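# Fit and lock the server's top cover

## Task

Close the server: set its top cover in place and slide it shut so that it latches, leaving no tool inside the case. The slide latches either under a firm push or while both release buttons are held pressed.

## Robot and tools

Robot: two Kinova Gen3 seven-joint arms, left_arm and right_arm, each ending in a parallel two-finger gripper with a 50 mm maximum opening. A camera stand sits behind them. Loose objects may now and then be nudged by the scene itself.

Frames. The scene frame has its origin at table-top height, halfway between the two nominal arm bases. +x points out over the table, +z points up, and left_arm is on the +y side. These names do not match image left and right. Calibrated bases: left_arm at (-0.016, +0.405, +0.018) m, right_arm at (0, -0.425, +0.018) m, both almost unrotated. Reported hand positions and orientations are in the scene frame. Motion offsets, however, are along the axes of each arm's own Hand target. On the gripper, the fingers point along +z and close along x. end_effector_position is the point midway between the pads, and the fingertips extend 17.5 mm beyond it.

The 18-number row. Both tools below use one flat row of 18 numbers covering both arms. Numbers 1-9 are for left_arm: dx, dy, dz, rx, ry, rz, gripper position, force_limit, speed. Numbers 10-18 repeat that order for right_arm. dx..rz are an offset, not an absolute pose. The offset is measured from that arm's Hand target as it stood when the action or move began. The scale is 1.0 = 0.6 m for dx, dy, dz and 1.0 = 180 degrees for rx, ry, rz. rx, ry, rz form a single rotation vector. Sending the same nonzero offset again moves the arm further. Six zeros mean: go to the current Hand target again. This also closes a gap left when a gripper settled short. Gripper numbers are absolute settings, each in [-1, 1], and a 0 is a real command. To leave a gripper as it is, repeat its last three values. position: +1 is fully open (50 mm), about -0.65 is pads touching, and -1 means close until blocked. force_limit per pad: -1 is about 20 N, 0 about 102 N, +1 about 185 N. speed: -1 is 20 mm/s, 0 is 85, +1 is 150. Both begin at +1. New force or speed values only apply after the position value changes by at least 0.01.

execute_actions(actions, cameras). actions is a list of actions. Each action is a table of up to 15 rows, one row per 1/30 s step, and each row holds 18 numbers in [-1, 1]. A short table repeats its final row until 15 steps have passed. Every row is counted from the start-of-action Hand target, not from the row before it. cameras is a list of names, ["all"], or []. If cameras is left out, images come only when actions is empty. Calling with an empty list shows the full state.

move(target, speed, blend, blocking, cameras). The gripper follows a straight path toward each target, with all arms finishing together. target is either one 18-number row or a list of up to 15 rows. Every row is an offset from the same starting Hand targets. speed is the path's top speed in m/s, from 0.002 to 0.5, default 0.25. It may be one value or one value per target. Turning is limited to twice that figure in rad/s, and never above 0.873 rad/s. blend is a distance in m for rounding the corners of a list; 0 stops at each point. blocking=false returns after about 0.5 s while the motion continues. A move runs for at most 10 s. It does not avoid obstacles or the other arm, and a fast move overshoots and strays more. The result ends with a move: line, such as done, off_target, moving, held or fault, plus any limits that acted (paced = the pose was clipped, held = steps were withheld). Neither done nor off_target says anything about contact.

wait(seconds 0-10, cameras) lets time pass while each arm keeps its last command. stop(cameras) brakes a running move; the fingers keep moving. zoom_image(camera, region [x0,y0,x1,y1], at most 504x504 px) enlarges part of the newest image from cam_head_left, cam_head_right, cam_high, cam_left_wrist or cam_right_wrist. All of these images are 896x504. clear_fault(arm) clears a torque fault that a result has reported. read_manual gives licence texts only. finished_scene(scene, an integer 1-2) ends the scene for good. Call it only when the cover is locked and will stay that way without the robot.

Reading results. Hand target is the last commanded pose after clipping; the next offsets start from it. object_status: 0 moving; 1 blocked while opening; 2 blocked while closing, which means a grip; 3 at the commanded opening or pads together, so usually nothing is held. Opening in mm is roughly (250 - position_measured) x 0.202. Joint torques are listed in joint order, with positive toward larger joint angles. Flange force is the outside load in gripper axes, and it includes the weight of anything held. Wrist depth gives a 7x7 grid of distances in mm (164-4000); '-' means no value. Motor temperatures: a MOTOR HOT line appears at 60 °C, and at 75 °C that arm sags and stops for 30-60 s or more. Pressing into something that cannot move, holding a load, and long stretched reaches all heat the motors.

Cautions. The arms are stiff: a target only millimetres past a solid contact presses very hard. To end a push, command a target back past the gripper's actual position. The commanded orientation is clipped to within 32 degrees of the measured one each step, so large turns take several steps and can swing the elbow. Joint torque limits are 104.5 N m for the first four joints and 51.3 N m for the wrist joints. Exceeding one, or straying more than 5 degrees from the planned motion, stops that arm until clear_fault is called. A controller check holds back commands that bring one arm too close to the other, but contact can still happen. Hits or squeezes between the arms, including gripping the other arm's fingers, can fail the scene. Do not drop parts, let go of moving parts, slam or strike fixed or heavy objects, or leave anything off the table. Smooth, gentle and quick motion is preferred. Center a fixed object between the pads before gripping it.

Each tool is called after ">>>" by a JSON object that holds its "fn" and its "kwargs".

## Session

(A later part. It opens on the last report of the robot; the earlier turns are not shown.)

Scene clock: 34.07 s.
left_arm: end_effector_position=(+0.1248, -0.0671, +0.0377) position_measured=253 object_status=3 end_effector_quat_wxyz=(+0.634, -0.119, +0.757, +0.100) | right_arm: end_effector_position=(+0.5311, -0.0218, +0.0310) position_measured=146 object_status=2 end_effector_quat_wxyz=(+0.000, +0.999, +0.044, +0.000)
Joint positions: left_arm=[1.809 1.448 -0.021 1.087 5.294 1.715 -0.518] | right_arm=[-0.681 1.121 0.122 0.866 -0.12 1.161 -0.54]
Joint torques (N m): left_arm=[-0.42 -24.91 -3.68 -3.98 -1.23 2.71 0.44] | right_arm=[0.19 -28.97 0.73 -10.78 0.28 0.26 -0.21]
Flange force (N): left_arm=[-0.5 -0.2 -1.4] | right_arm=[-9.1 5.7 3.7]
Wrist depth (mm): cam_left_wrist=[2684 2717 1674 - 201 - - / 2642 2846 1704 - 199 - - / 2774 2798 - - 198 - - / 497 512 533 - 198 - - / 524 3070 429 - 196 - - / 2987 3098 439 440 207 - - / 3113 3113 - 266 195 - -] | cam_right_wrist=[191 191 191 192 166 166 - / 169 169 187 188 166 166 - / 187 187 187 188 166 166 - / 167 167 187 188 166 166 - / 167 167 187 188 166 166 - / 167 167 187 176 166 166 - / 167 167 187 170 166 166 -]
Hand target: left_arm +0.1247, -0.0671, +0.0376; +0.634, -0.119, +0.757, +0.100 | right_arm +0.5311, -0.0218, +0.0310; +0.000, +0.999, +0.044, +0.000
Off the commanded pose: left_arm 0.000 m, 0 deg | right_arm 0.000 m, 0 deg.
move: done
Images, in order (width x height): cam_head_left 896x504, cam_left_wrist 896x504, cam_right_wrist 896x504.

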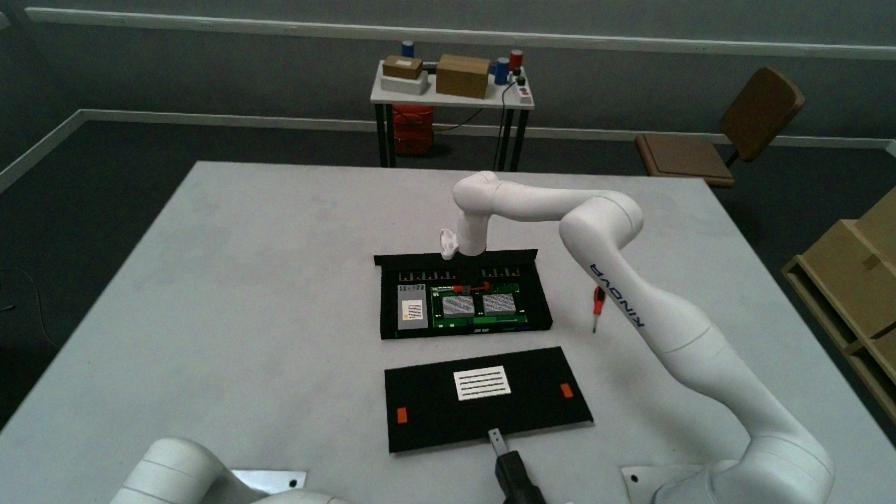

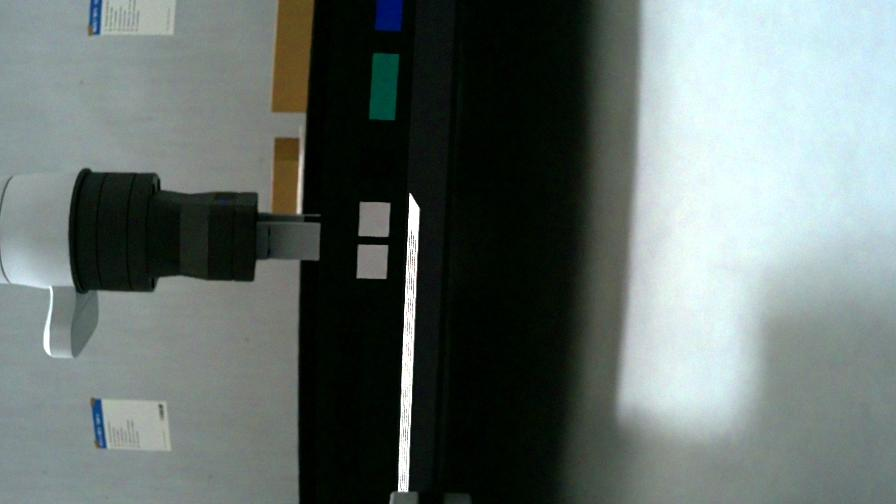

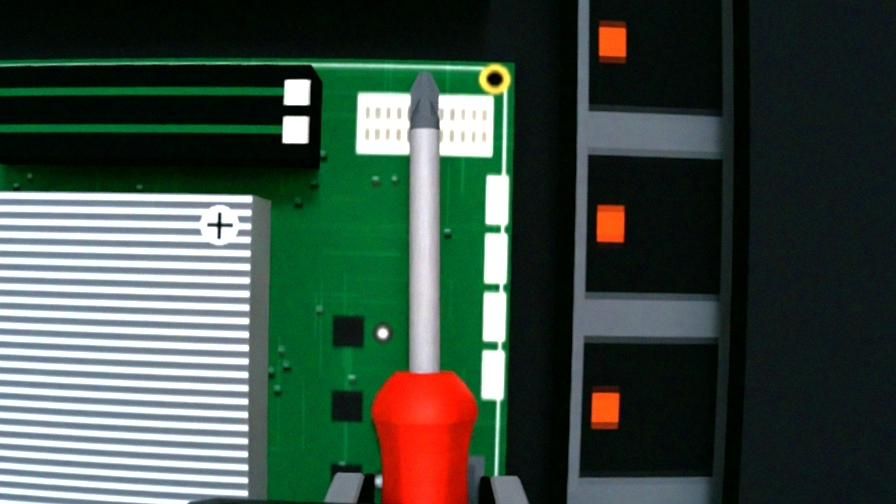

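>>> {"fn": "move", "kwargs": {"target": [[-0.0492, 0, -0.0087, 0, 0, 0, -1, 0.8, -0.75, 0, 0, -0.2, 0, 0, 0, -1, -0.6, -0.5], [-0.0492, 0, -0.0087, 0, 0, 0, -1, 0.8, -0.75, 0.1, 0.742, -0.1817, 0, 0, 0, -1, -0.6, -0.5]], "speed": [0.15, 0.35], "blend": [0.03, 0], "cameras": ["cam_head_left", "cam_head_right", "cam_left_wrist", "cam_right_wrist"]}}

Scene clock: 38.23 s.
left_arm: end_effector_position=(+0.1248, -0.0671, +0.0676) position_measured=253 object_status=3 end_effector_quat_wxyz=(+0.634, -0.119, +0.757, +0.100) | right_arm: end_effector_position=(+0.6301, -0.4599, +0.1402) position_measured=146 object_status=2 end_effector_quat_wxyz=(+0.000, +0.999, +0.044, +0.000)
Joint positions: left_arm=[1.809 1.383 -0.022 1.136 5.291 1.723 -0.533] | right_arm=[0.006 0.907 0.143 0.97 -0.117 1.272 0.168]
Joint torques (N m): left_arm=[0.51 -27.27 -6.36 -3.7 -3.53 5.48 -0.08] | right_arm=[0.41 -27.48 0.91 -11.37 0.33 0.2 -0.22]
Flange force (N): left_arm=[6.4 1.3 1.2] | right_arm=[-8.5 -1.4 6.0]
Wrist depth (mm): cam_left_wrist=[2674 2706 2809 - 278 198 - / 2706 2870 2870 - 277 205 - / 2763 2883 2883 - 291 204 - / 2821 2934 - - 290 196 - / 2947 3055 - - 290 195 - / 2987 3113 3113 - 288 202 - / 3128 3172 3203 - 271 186 -] | cam_right_wrist=[304 304 306 306 307 307 308 / 304 304 305 306 306 307 308 / 284 305 304 306 306 306 307 / 303 286 305 306 306 307 307 / 303 305 305 305 307 307 307 / 303 304 305 176 306 306 307 / 303 304 305 170 305 307 307]
Hand target: left_arm +0.1248, -0.0671, +0.0676; +0.634, -0.119, +0.757, +0.100 | right_arm +0.6301, -0.4599, +0.1402; +0.000, +0.999, +0.044, +0.000
Off the commanded pose: left_arm 0.000 m, 0 deg | right_arm 0.000 m, 0 deg.
move: done
Images, in order (width x height): cam_head_left 896x504, cam_head_right 896x504, cam_left_wrist 896x504, cam_right_wrist 896x504.

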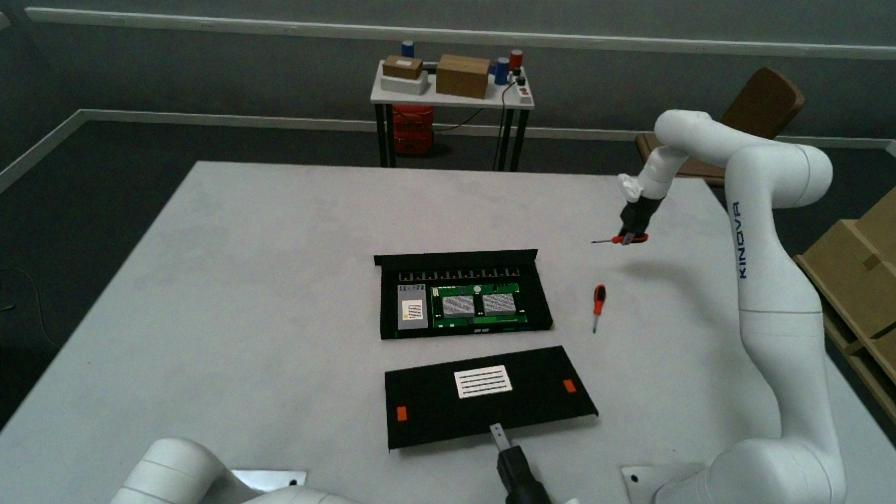

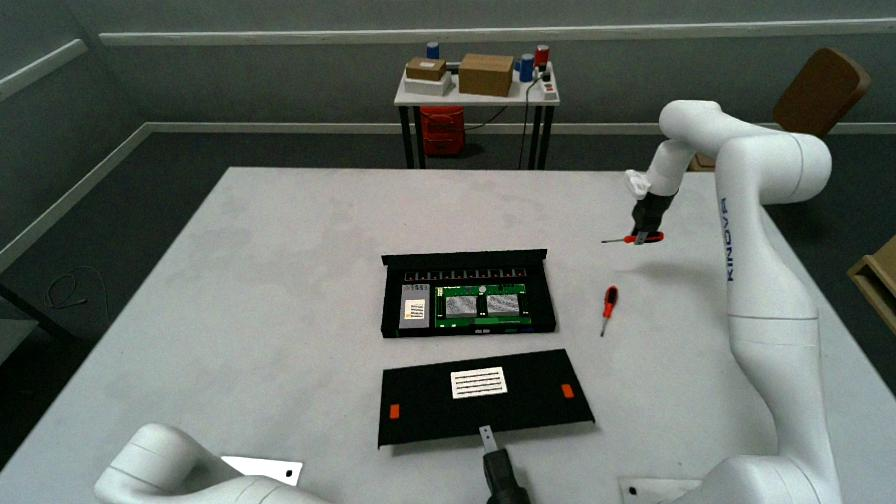

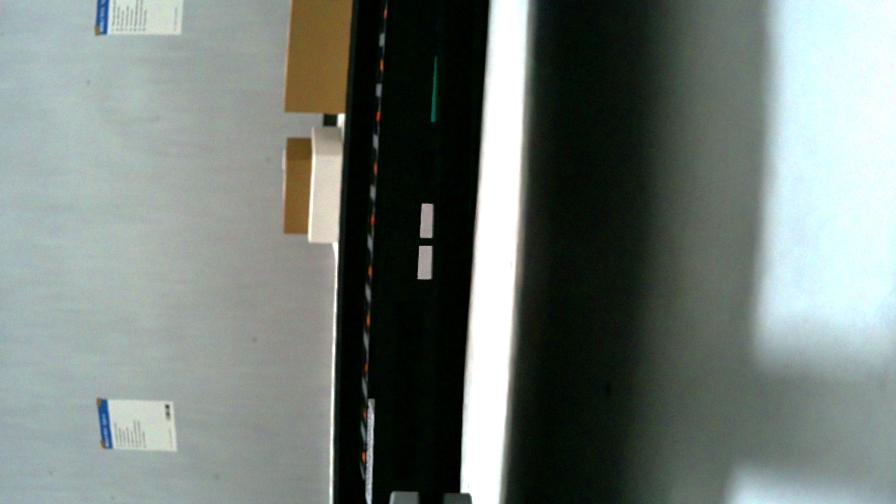

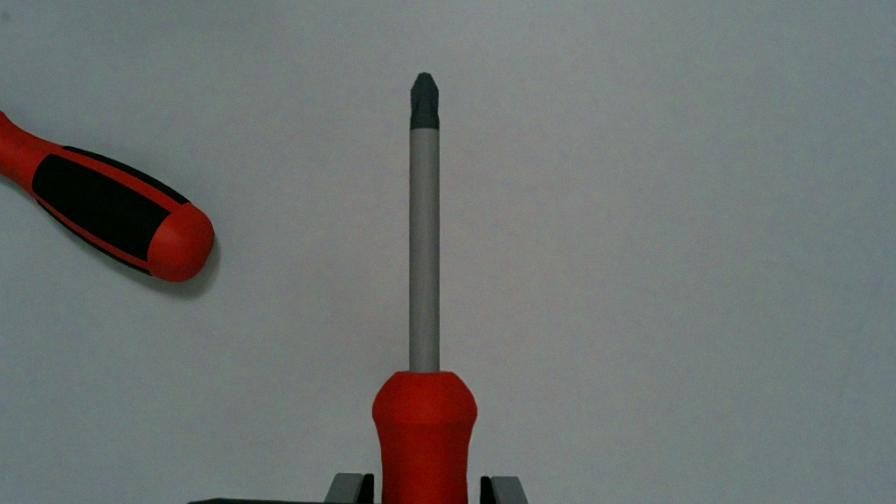

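>>> {"fn": "move", "kwargs": {"target": [[-0.0985, 0, -0.0174, 0.0232, -0.0472, 0.0024, -1, 0.8, -0.75, 0, 0, 0.1587, 0, 0, 0, -1, -0.6, -0.5], [-0.0985, 0, -0.0174, 0.0232, -0.0472, 0.0024, -1, 0.8, -0.75, 0, 0, 0.1967, 0, 0, 0, 0.538, -0.6, -0.6], [-0.0985, 0, -0.0174, 0.0232, -0.0472, 0.0024, -1, 0.8, -0.75, 0, 0, 0.0503, 0, 0, 0, 0.538, -0.6, -0.6], [-0.0985, 0, -0.0174, 0.0232, -0.0472, 0.0024, -1, 0.8, -0.75, -0.2862, -0.6498, 0.0503, 0, 0, 0, 0.142, -0.6, 0]], "speed": [0.2, 0.06, 0.25, 0.38], "blend": [0.005, 0, 0.03, 0], "cameras": ["cam_head_left", "cam_head_right", "cam_left_wrist", "cam_right_wrist"]}}

Scene clock: 45.23 s.
left_arm: end_effector_position=(+0.1248, -0.0671, +0.1276) position_measured=253 object_status=3 end_effector_quat_wxyz=(+0.692, -0.085, +0.712, +0.084) | right_arm: end_effector_position=(+0.4247, -0.0867, +0.1099) position_measured=131 object_status=3 end_effector_quat_wxyz=(+0.000, +0.999, +0.044, +0.000)
Joint positions: left_arm=[1.865 1.335 -0.074 1.234 5.22 1.773 -0.534] | right_arm=[-0.737 0.736 0.118 1.431 -0.095 0.981 -0.557]
Joint torques (N m): left_arm=[0.5 -26.64 -7.27 -3.21 -3.68 5.76 -0.13] | right_arm=[0.25 -23.32 0.66 -9.92 0.31 0.3 -0.22]
Flange force (N): left_arm=[7.2 1.3 0.1] | right_arm=[-5.2 3.4 5.0]
Wrist depth (mm): cam_left_wrist=[2846 2895 2833 1817 420 370 271 / 2798 2883 2908 1754 427 392 270 / 415 415 415 1763 429 390 269 / 415 417 416 1905 433 388 268 / 2947 3084 - 3028 436 386 267 / 3055 3055 3098 3084 444 383 266 / 3172 3188 3188 3142 446 362 255] | cam_right_wrist=[274 275 275 268 248 265 269 / 273 274 275 267 248 248 269 / 274 275 274 268 248 249 268 / 274 274 275 250 248 249 269 / 274 274 274 250 250 251 269 / 274 274 275 249 249 250 268 / 273 274 271 249 247 268 268]
Hand target: left_arm +0.1248, -0.0671, +0.1276; +0.692, -0.085, +0.712, +0.084 | right_arm +0.4247, -0.0867, +0.1099; +0.000, +0.999, +0.044, +0.000
Off the commanded pose: left_arm 0.000 m, 0 deg | right_arm 0.000 m, 0 deg.
move: done
Images, in order (width x height): cam_head_left 896x504, cam_head_right 896x504, cam_left_wrist 896x504, cam_right_wrist 896x504.

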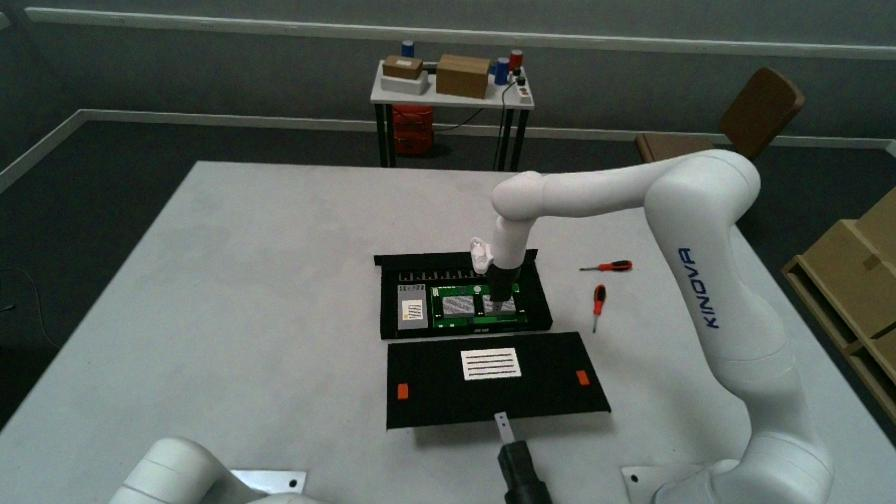

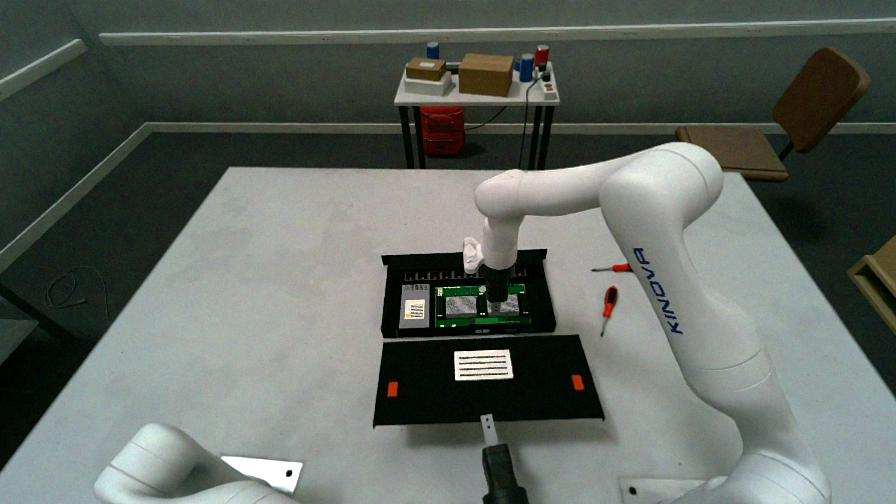

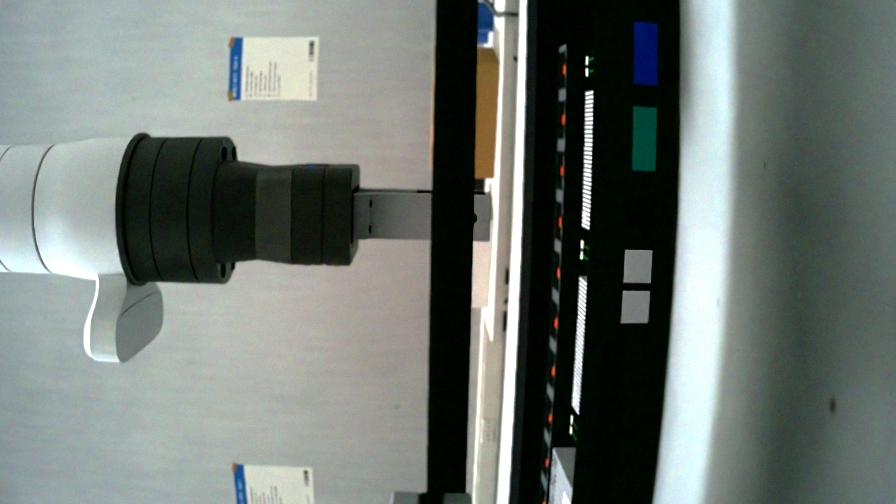

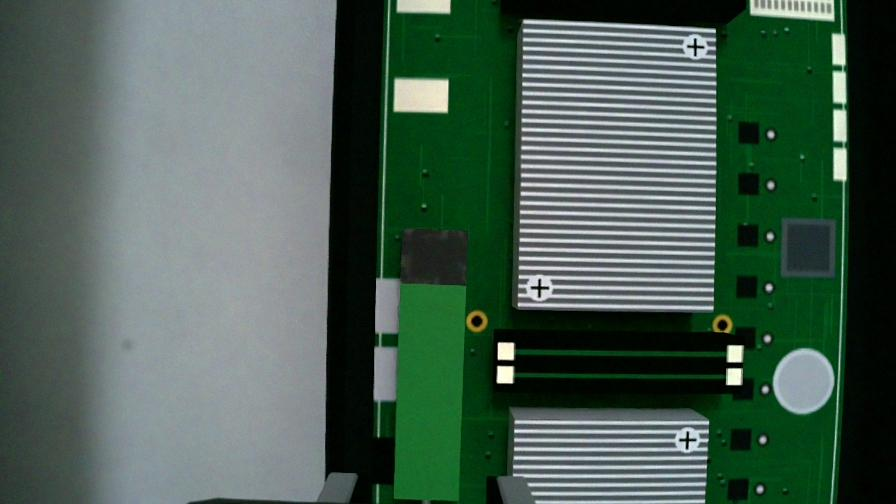

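>>> {"fn": "zoom_image", "kwargs": {"camera": "cam_right_wrist", "region": [300, 330, 540, 504]}}

>>> {"fn": "zoom_image", "kwargs": {"camera": "cam_right_wrist", "region": [310, 200, 410, 300]}}

Scaled by 2.100 from the camera's 896x504 image, which has a finer 1280x720 frame.

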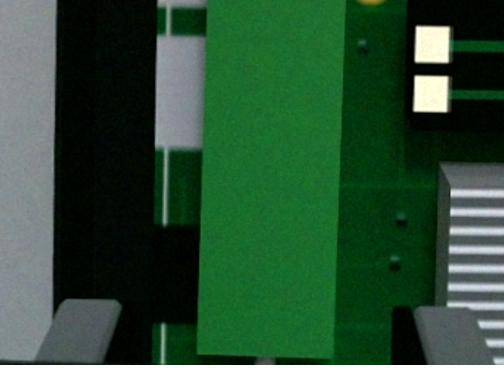

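Scaled by 5.040 from the camera's 896x504 image, which has a finer 1280x720 frame.

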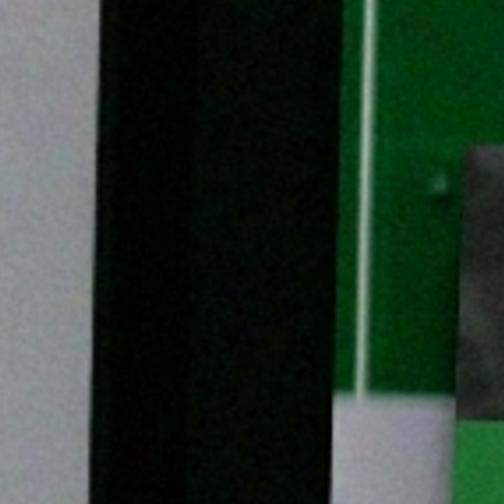

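>>> {"fn": "move", "kwargs": {"target": [[0, 0, 0, 0, 0, 0, -1, 0.8, -0.75, 0.002, 0, 0.1315, 0, 0, 0, 0.076, -0.6, 0], [0, 0, 0, 0, 0, 0, -1, 0.8, -0.75, 0.002, 0, 0.1315, 0, 0, 0, -1, -0.6, -0.5], [0, 0, 0, 0, 0, 0, -1, 0.8, -0.75, 0.002, 0, -0.0668, 0, 0, 0, -1, -0.6, -0.5]], "speed": [0.13, 0.1, 0.25], "cameras": ["cam_right_wrist", "cam_head_right"]}}

Scene clock: 50.93 s.
left_arm: end_effector_position=(+0.1248, -0.0671, +0.1276) position_measured=253 object_status=3 end_effector_quat_wxyz=(+0.692, -0.085, +0.712, +0.084) | right_arm: end_effector_position=(+0.4260, -0.0865, +0.1499) position_measured=164 object_status=2 end_effector_quat_wxyz=(+0.000, +0.999, +0.044, +0.000)
Joint positions: left_arm=[1.865 1.335 -0.074 1.234 5.22 1.773 -0.534] | right_arm=[-0.738 0.688 0.124 1.378 -0.089 1.081 -0.561]
Joint torques (N m): left_arm=[0.54 -26.63 -7.25 -3.22 -3.67 5.76 -0.16] | right_arm=[0.29 -23.27 0.56 -10.84 0.34 0.28 -0.21]
Flange force (N): left_arm=[7.1 1.4 0.2] | right_arm=[-6.2 4.0 6.2]
Wrist depth (mm): cam_left_wrist=[2786 2809 2809 1847 421 368 270 / 2846 2821 2870 1792 424 391 269 / 414 416 435 1812 429 390 269 / 416 418 436 1832 594 389 268 / 420 3014 - 3113 437 386 267 / 3055 3098 3041 3098 443 383 266 / 3203 3113 3172 3172 446 360 255] | cam_right_wrist=[314 315 315 308 291 309 296 / 315 314 315 308 288 309 309 / 313 315 315 308 288 308 308 / 314 314 314 170 288 309 306 / 314 314 315 171 290 309 306 / 313 314 314 170 290 309 305 / 314 314 314 170 288 308 291]
Hand target: left_arm +0.1248, -0.0671, +0.1276; +0.692, -0.085, +0.712, +0.084 | right_arm +0.4260, -0.0865, +0.1500; +0.000, +0.999, +0.044, +0.000
Off the commanded pose: left_arm 0.000 m, 0 deg | right_arm 0.000 m, 0 deg.
move: done
Images, in order (width x height): cam_head_right 896x504, cam_right_wrist 896x504.

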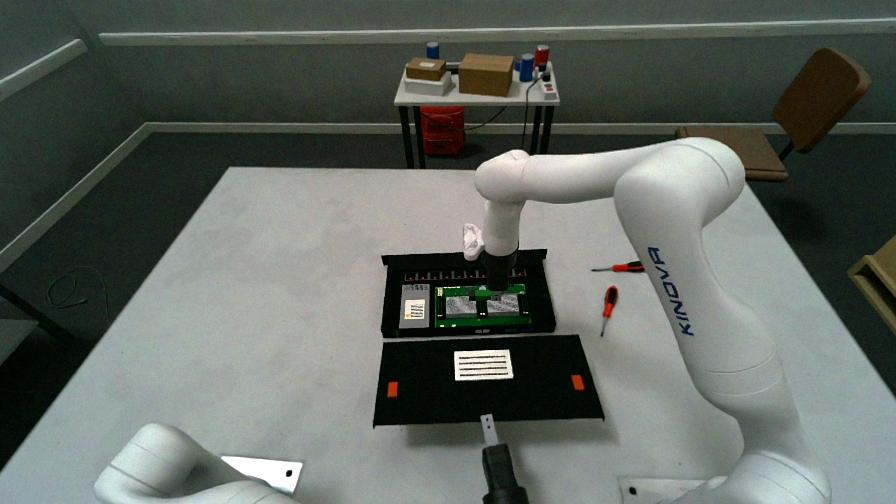

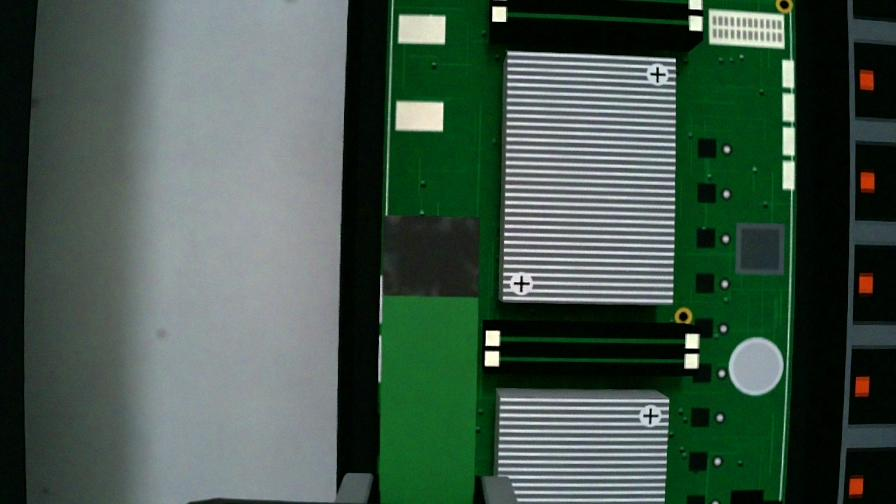

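>>> {"fn": "move", "kwargs": {"target": [[0, 0, 0, 0, 0, 0, -1, 0.8, -0.75, -0.0041, 0.6915, 0.0167, 0, 0, 0, -1, -0.6, -0.5], [0.0221, -0.0111, 0.1929, -0.003, 0, 0, -1, 0.8, -0.75, -0.0041, 0.6915, 0.18, 0, 0, 0, -1, -0.6, -0.5], [0.0221, -0.0111, 0.1929, -0.003, 0, 0, -1, 0.8, -0.75, -0.0041, 0.6915, 0.2125, 0, 0, 0, 0.406, -0.6, -0.6], [0.0443, -0.0222, 0.3858, -0.0061, 0, 0, -1, 0.8, -0.75, -0.0041, 0.6915, 0.05, 0, 0, 0, 0.406, -0.6, -0.6], [0.0443, -0.0222, 0.3858, -0.0061, 0, 0, -1, 0.8, -0.75, 0.1178, 0.3525, -0.1383, 0, 0, 0, 0.406, -0.6, -0.6]], "speed": [0.36, 0.2, 0.06, 0.22, 0.33], "blend": [0.03, 0.005, 0, 0.03, 0], "cameras": ["all"]}}

Scene clock: 57.37 s.
left_arm: end_effector_position=(+0.3521, -0.0253, +0.0947) position_measured=253 object_status=3 end_effector_quat_wxyz=(+0.691, -0.092, +0.711, +0.090) | right_arm: end_effector_position=(+0.5150, -0.2910, +0.2330) position_measured=92 object_status=3 end_effector_quat_wxyz=(+0.000, +0.999, +0.044, +0.000)
Joint positions: left_arm=[1.548 1.35 -0.226 1.448 4.991 1.413 -0.392] | right_arm=[-0.349 0.585 0.171 1.287 -0.098 1.278 -0.138]
Joint torques (N m): left_arm=[0.59 -26.12 -9.99 -2.93 -2.8 6.16 -0.16] | right_arm=[0.28 -22.13 0.73 -10.92 0.32 0.44 -0.23]
Flange force (N): left_arm=[7.4 0.7 -0.7] | right_arm=[-4.6 0.9 6.3]
Wrist depth (mm): cam_left_wrist=[2580 2580 2621 1487 428 191 191 / 2663 2621 - 1528 381 194 194 / 2674 2652 - 1605 379 196 196 / 2786 2740 - 1617 377 198 199 / 2858 2846 - 2786 416 200 201 / 2883 2821 2947 2908 417 203 202 / 2883 2960 3028 2973 409 206 201] | cam_right_wrist=[396 309 314 320 326 355 402 / 395 309 313 319 325 355 402 / 396 307 314 318 324 355 401 / 396 396 397 398 355 400 402 / 396 397 398 399 400 400 401 / 397 397 398 399 401 401 401 / 396 397 398 399 399 400 401]
Hand target: left_arm +0.3521, -0.0253, +0.0947; +0.691, -0.092, +0.711, +0.090 | right_arm +0.5150, -0.2909, +0.2330; +0.000, +0.999, +0.044, +0.000
Off the commanded pose: left_arm 0.000 m, 0 deg | right_arm 0.000 m, 0 deg.
move: done

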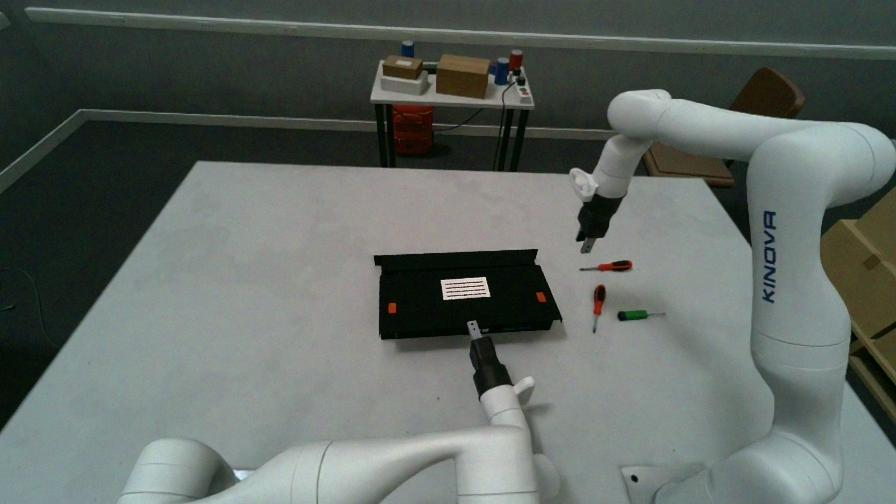

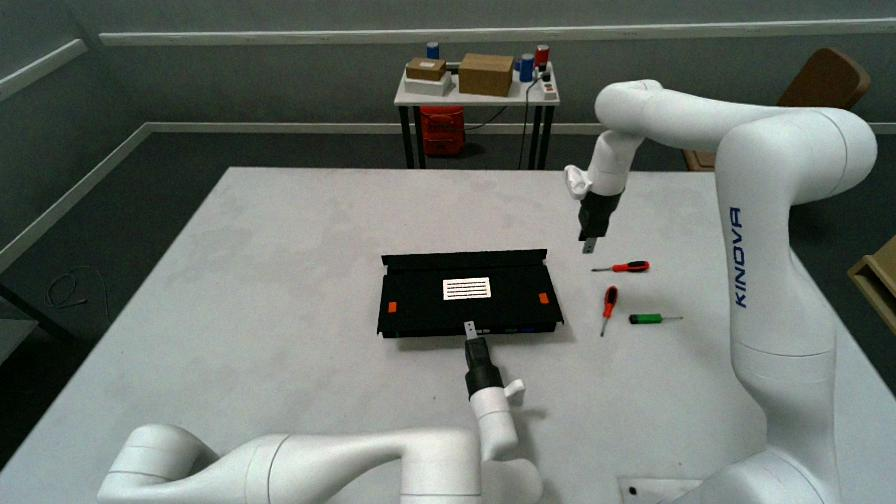

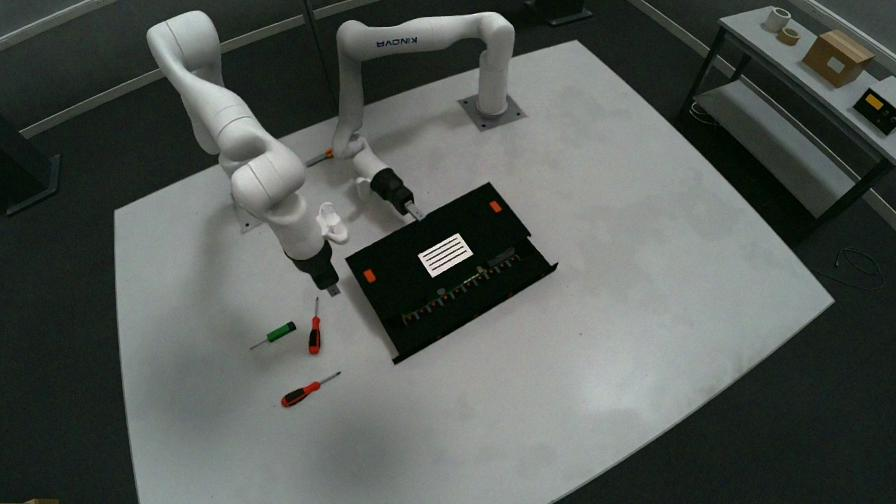

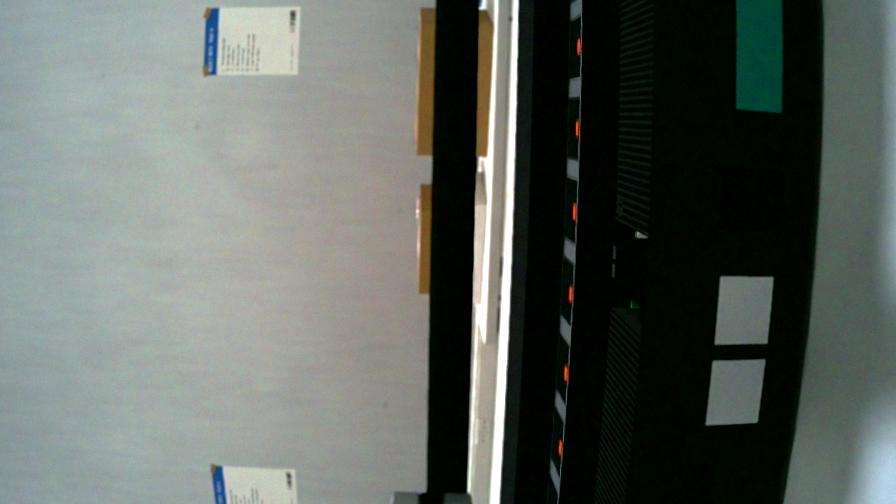

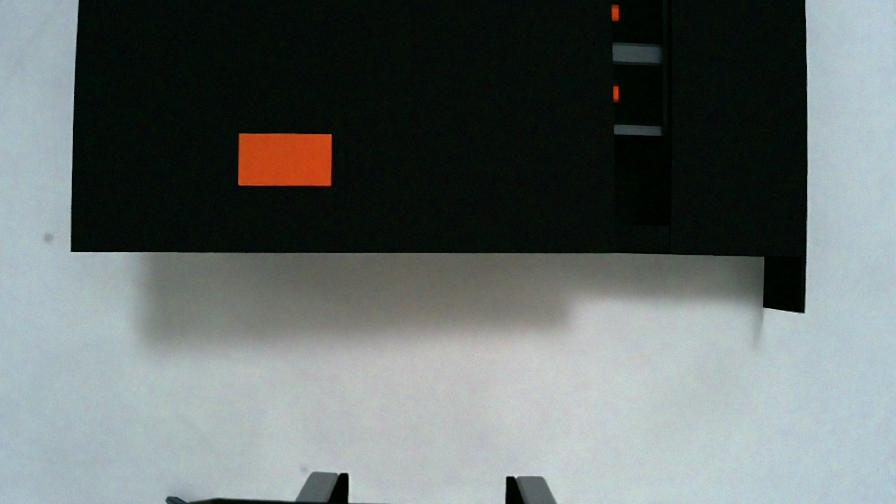

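>>> {"fn": "zoom_image", "kwargs": {"camera": "cam_right_wrist", "region": [560, 200, 820, 330]}}

>>> {"fn": "zoom_image", "kwargs": {"camera": "cam_right_wrist", "region": [50, 200, 250, 300]}}

>>> {"fn": "zoom_image", "kwargs": {"camera": "cam_right_wrist", "region": [590, 225, 690, 275]}}

Scaled by 1.938 from the camera's 896x504 image, which has a finer 1280x720 frame.

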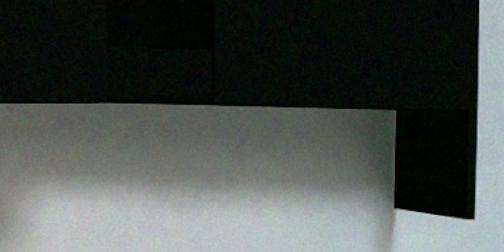

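Scaled by 2.520 from the camera's 896x504 image, which has a finer 1280x720 frame.

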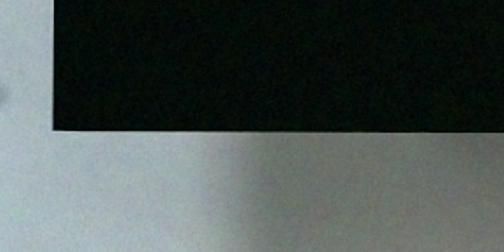

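Scaled by 5.040 from the camera's 896x504 image, which has a finer 1280x720 frame.

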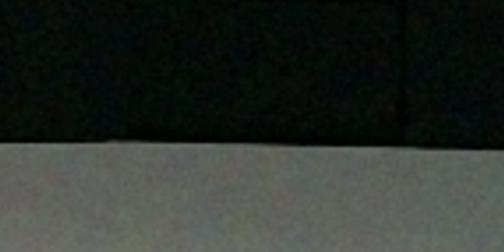

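>>> {"fn": "zoom_image", "kwargs": {"camera": "cam_head_left", "region": [365, 235, 575, 350]}}

>>> {"fn": "zoom_image", "kwargs": {"camera": "cam_high", "region": [335, 175, 565, 370]}}

>>> {"fn": "zoom_image", "kwargs": {"camera": "cam_left_wrist", "region": [400, 0, 620, 504]}}

Scaled by 2.400 from the camera's 896x504 image, which has a finer 1280x720 frame.

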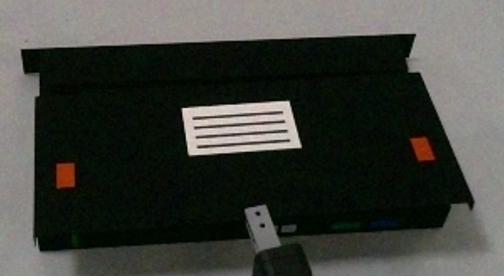

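Scaled by 2.191 from the camera's 896x504 image, which has a finer 1280x720 frame.

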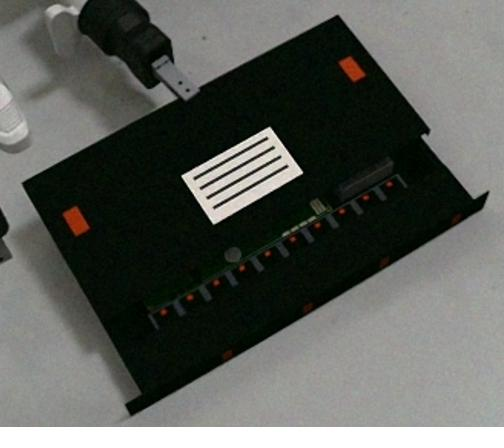

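Scaled by 1.000.

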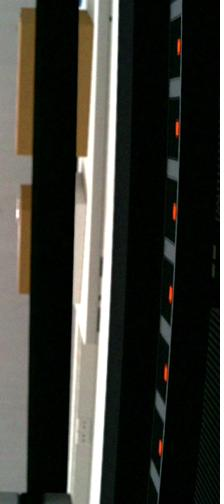

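>>> {"fn": "move", "kwargs": {"target": [0.0322, 0.0011, 0.0234, 0.0069, -0.0294, 0.0072, -1, 0.8, -0.75, 0, 0, 0, 0, 0, 0, -1, -0.6, 0], "speed": 0.08, "cameras": ["cam_right_wrist", "cam_left_wrist", "cam_head_left"]}}

Scene clock: 63.73 s.
left_arm: end_effector_position=(+0.3649, -0.0212, +0.0750) position_measured=253 object_status=3 end_effector_quat_wxyz=(+0.723, -0.072, +0.680, +0.095) | right_arm: end_effector_position=(+0.5150, -0.2909, +0.2330) position_measured=251 object_status=3 end_effector_quat_wxyz=(+0.000, +0.999, +0.044, +0.000)
Joint positions: left_arm=[1.547 1.462 -0.264 1.401 4.961 1.442 -0.356] | right_arm=[-0.349 0.585 0.171 1.287 -0.098 1.278 -0.138]
Joint torques (N m): left_arm=[0.61 -26.14 -10.66 -2.07 -2.39 6.36 -0.14] | right_arm=[0.29 -21.9 0.72 -11.14 0.34 0.29 -0.22]
Flange force (N): left_arm=[7.8 0.1 -1.4] | right_arm=[-5.8 1.1 6.2]
Wrist depth (mm): cam_left_wrist=[2663 2684 2663 - 176 175 177 / 2717 2774 - - 178 177 178 / 2833 2751 - - 180 179 177 / 2883 2821 - - 182 181 - / 2934 2846 - - 184 183 177 / 2934 2870 2846 2921 186 185 169 / 2987 2987 2973 2870 188 187 -] | cam_right_wrist=[397 329 330 332 334 354 403 / 396 329 331 333 334 354 402 / 397 330 332 333 335 354 402 / 396 397 397 398 337 401 401 / 395 396 398 398 400 400 402 / 396 397 397 399 400 400 401 / 397 396 398 398 400 401 400]
Hand target: left_arm +0.3650, -0.0212, +0.0750; +0.723, -0.072, +0.680, +0.095 | right_arm +0.5150, -0.2909, +0.2330; +0.000, +0.999, +0.044, +0.000
Off the commanded pose: left_arm 0.000 m, 0 deg | right_arm 0.000 m, 0 deg.
move: done
Images, in order (width x height): cam_head_left 896x504, cam_left_wrist 896x504, cam_right_wrist 896x504.

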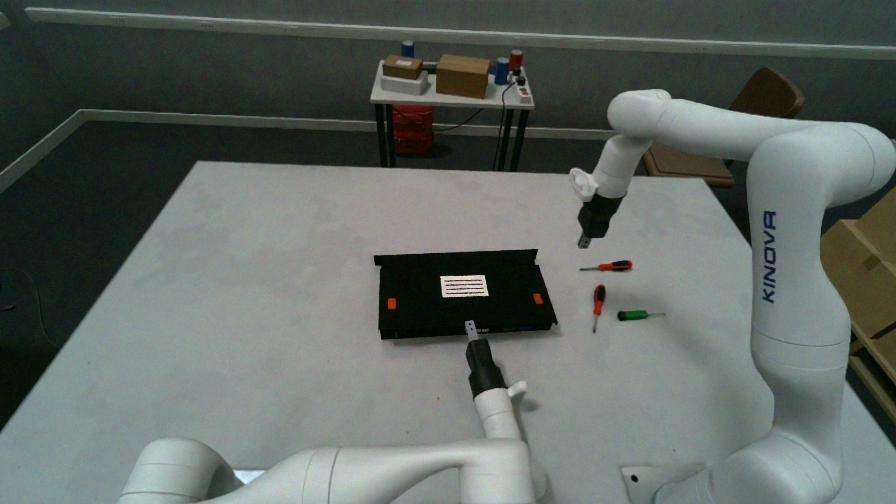

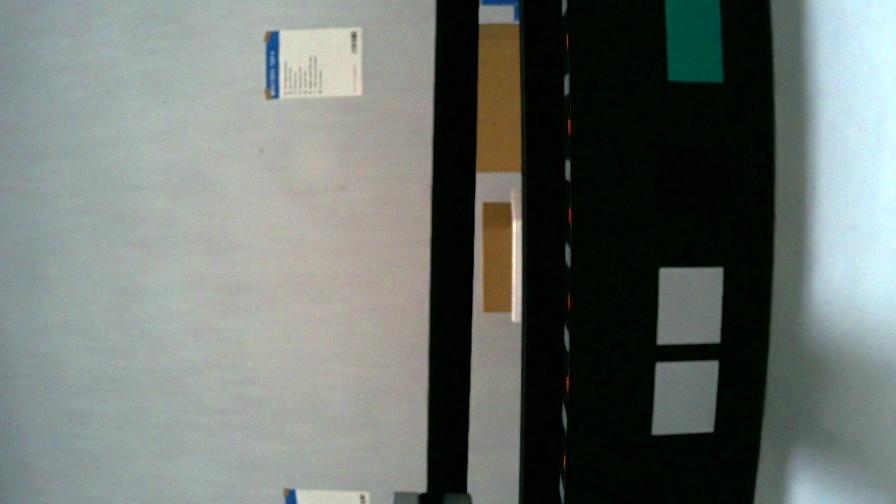

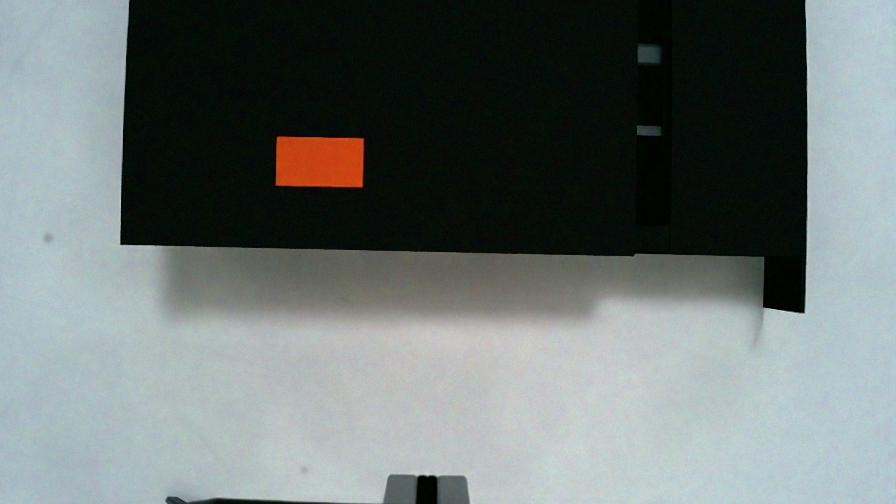

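>>> {"fn": "zoom_image", "kwargs": {"camera": "cam_right_wrist", "region": [600, 225, 700, 275]}}

>>> {"fn": "zoom_image", "kwargs": {"camera": "cam_right_wrist", "region": [100, 215, 200, 265]}}

>>> {"fn": "zoom_image", "kwargs": {"camera": "cam_right_wrist", "region": [600, 0, 700, 100]}}

>>> {"fn": "zoom_image", "kwargs": {"camera": "cam_head_left", "region": [365, 235, 575, 350]}}

Scaled by 5.040 from the camera's 896x504 image, which has a finer 1280x720 frame.

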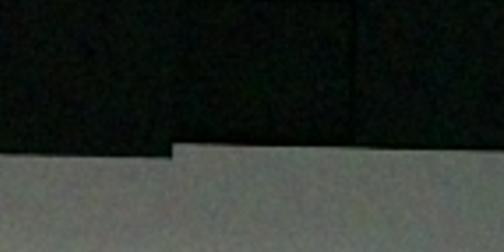

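Scaled by 5.040 from the camera's 896x504 image, which has a finer 1280x720 frame.

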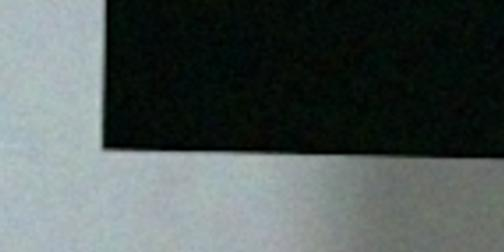

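Scaled by 5.040 from the camera's 896x504 image, which has a finer 1280x720 frame.

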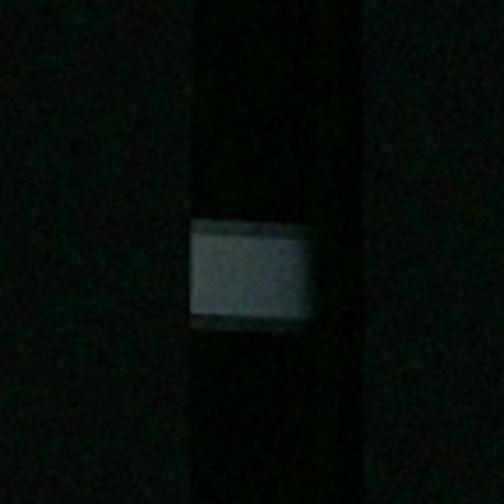

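Scaled by 2.400 from the camera's 896x504 image, which has a finer 1280x720 frame.

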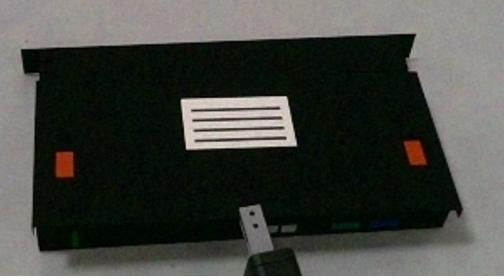

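>>> {"fn": "move", "kwargs": {"target": [0.01582, -0.0006, 0.0003, 0, 0, 0, -1, 0.8, -0.75, 0, 0, 0, 0, 0, 0, -1, -0.6, 0], "speed": 0.04, "cameras": ["cam_right_wrist", "cam_high"]}}

Scene clock: 66.10 s.
left_arm: end_effector_position=(+0.3657, -0.0212, +0.0657) position_measured=253 object_status=3 end_effector_quat_wxyz=(+0.723, -0.072, +0.680, +0.095) | right_arm: end_effector_position=(+0.5150, -0.2909, +0.2330) position_measured=251 object_status=3 end_effector_quat_wxyz=(+0.000, +0.999, +0.044, +0.000)
Joint positions: left_arm=[1.544 1.483 -0.263 1.383 4.963 1.443 -0.352] | right_arm=[-0.349 0.585 0.171 1.287 -0.098 1.278 -0.138]
Joint torques (N m): left_arm=[0.45 -21.58 -10.05 -2.39 -2.2 6.22 -0.14] | right_arm=[0.36 -21.9 0.73 -11.14 0.31 0.32 -0.22]
Flange force (N): left_arm=[-3.5 4.8 -0.4] | right_arm=[-5.9 1.0 6.3]
Wrist depth (mm): cam_left_wrist=[2674 2652 2663 - 176 175 - / 2706 2706 - - 178 177 - / 2786 2774 - - 179 178 - / 2846 2908 - - 181 180 - / 2870 2846 - - 183 182 - / 2973 2947 2846 - 185 184 - / 3055 2934 2908 - 187 186 -] | cam_right_wrist=[396 338 339 341 343 355 402 / 396 338 340 342 344 355 402 / 397 339 341 342 344 355 402 / 397 397 342 398 355 400 401 / 396 396 398 399 399 401 401 / 396 397 399 398 400 400 401 / 396 397 398 398 400 399 400]
Hand target: left_arm +0.3658, -0.0211, +0.0655; +0.723, -0.072, +0.680, +0.095 | right_arm +0.5150, -0.2909, +0.2330; +0.000, +0.999, +0.044, +0.000
Off the commanded pose: left_arm 0.000 m, 0 deg | right_arm 0.000 m, 0 deg.
move: done
Images, in order (width x height): cam_high 896x504, cam_right_wrist 896x504.

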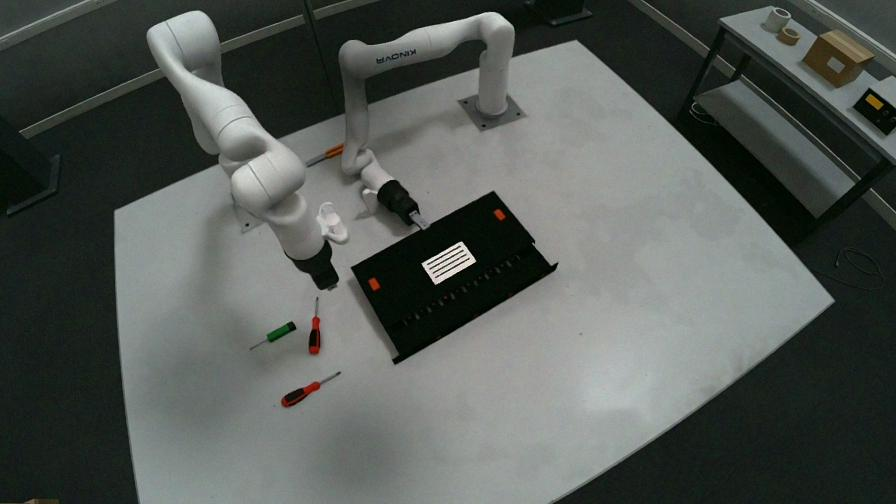

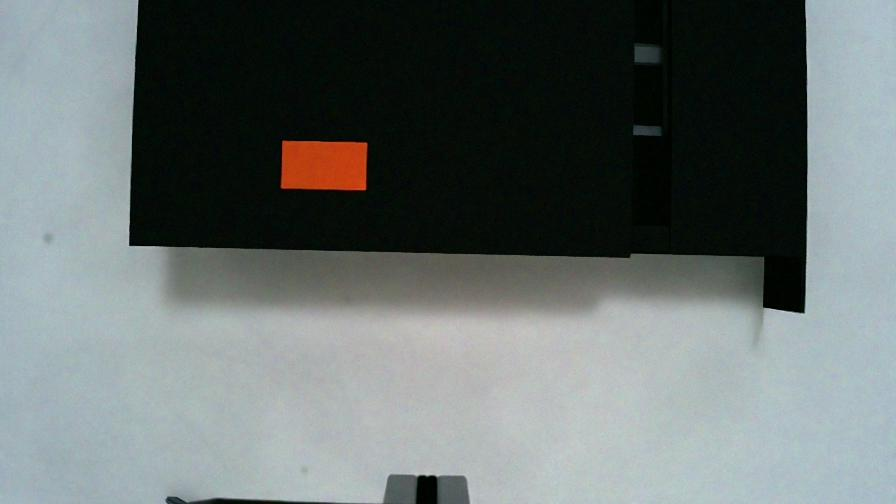

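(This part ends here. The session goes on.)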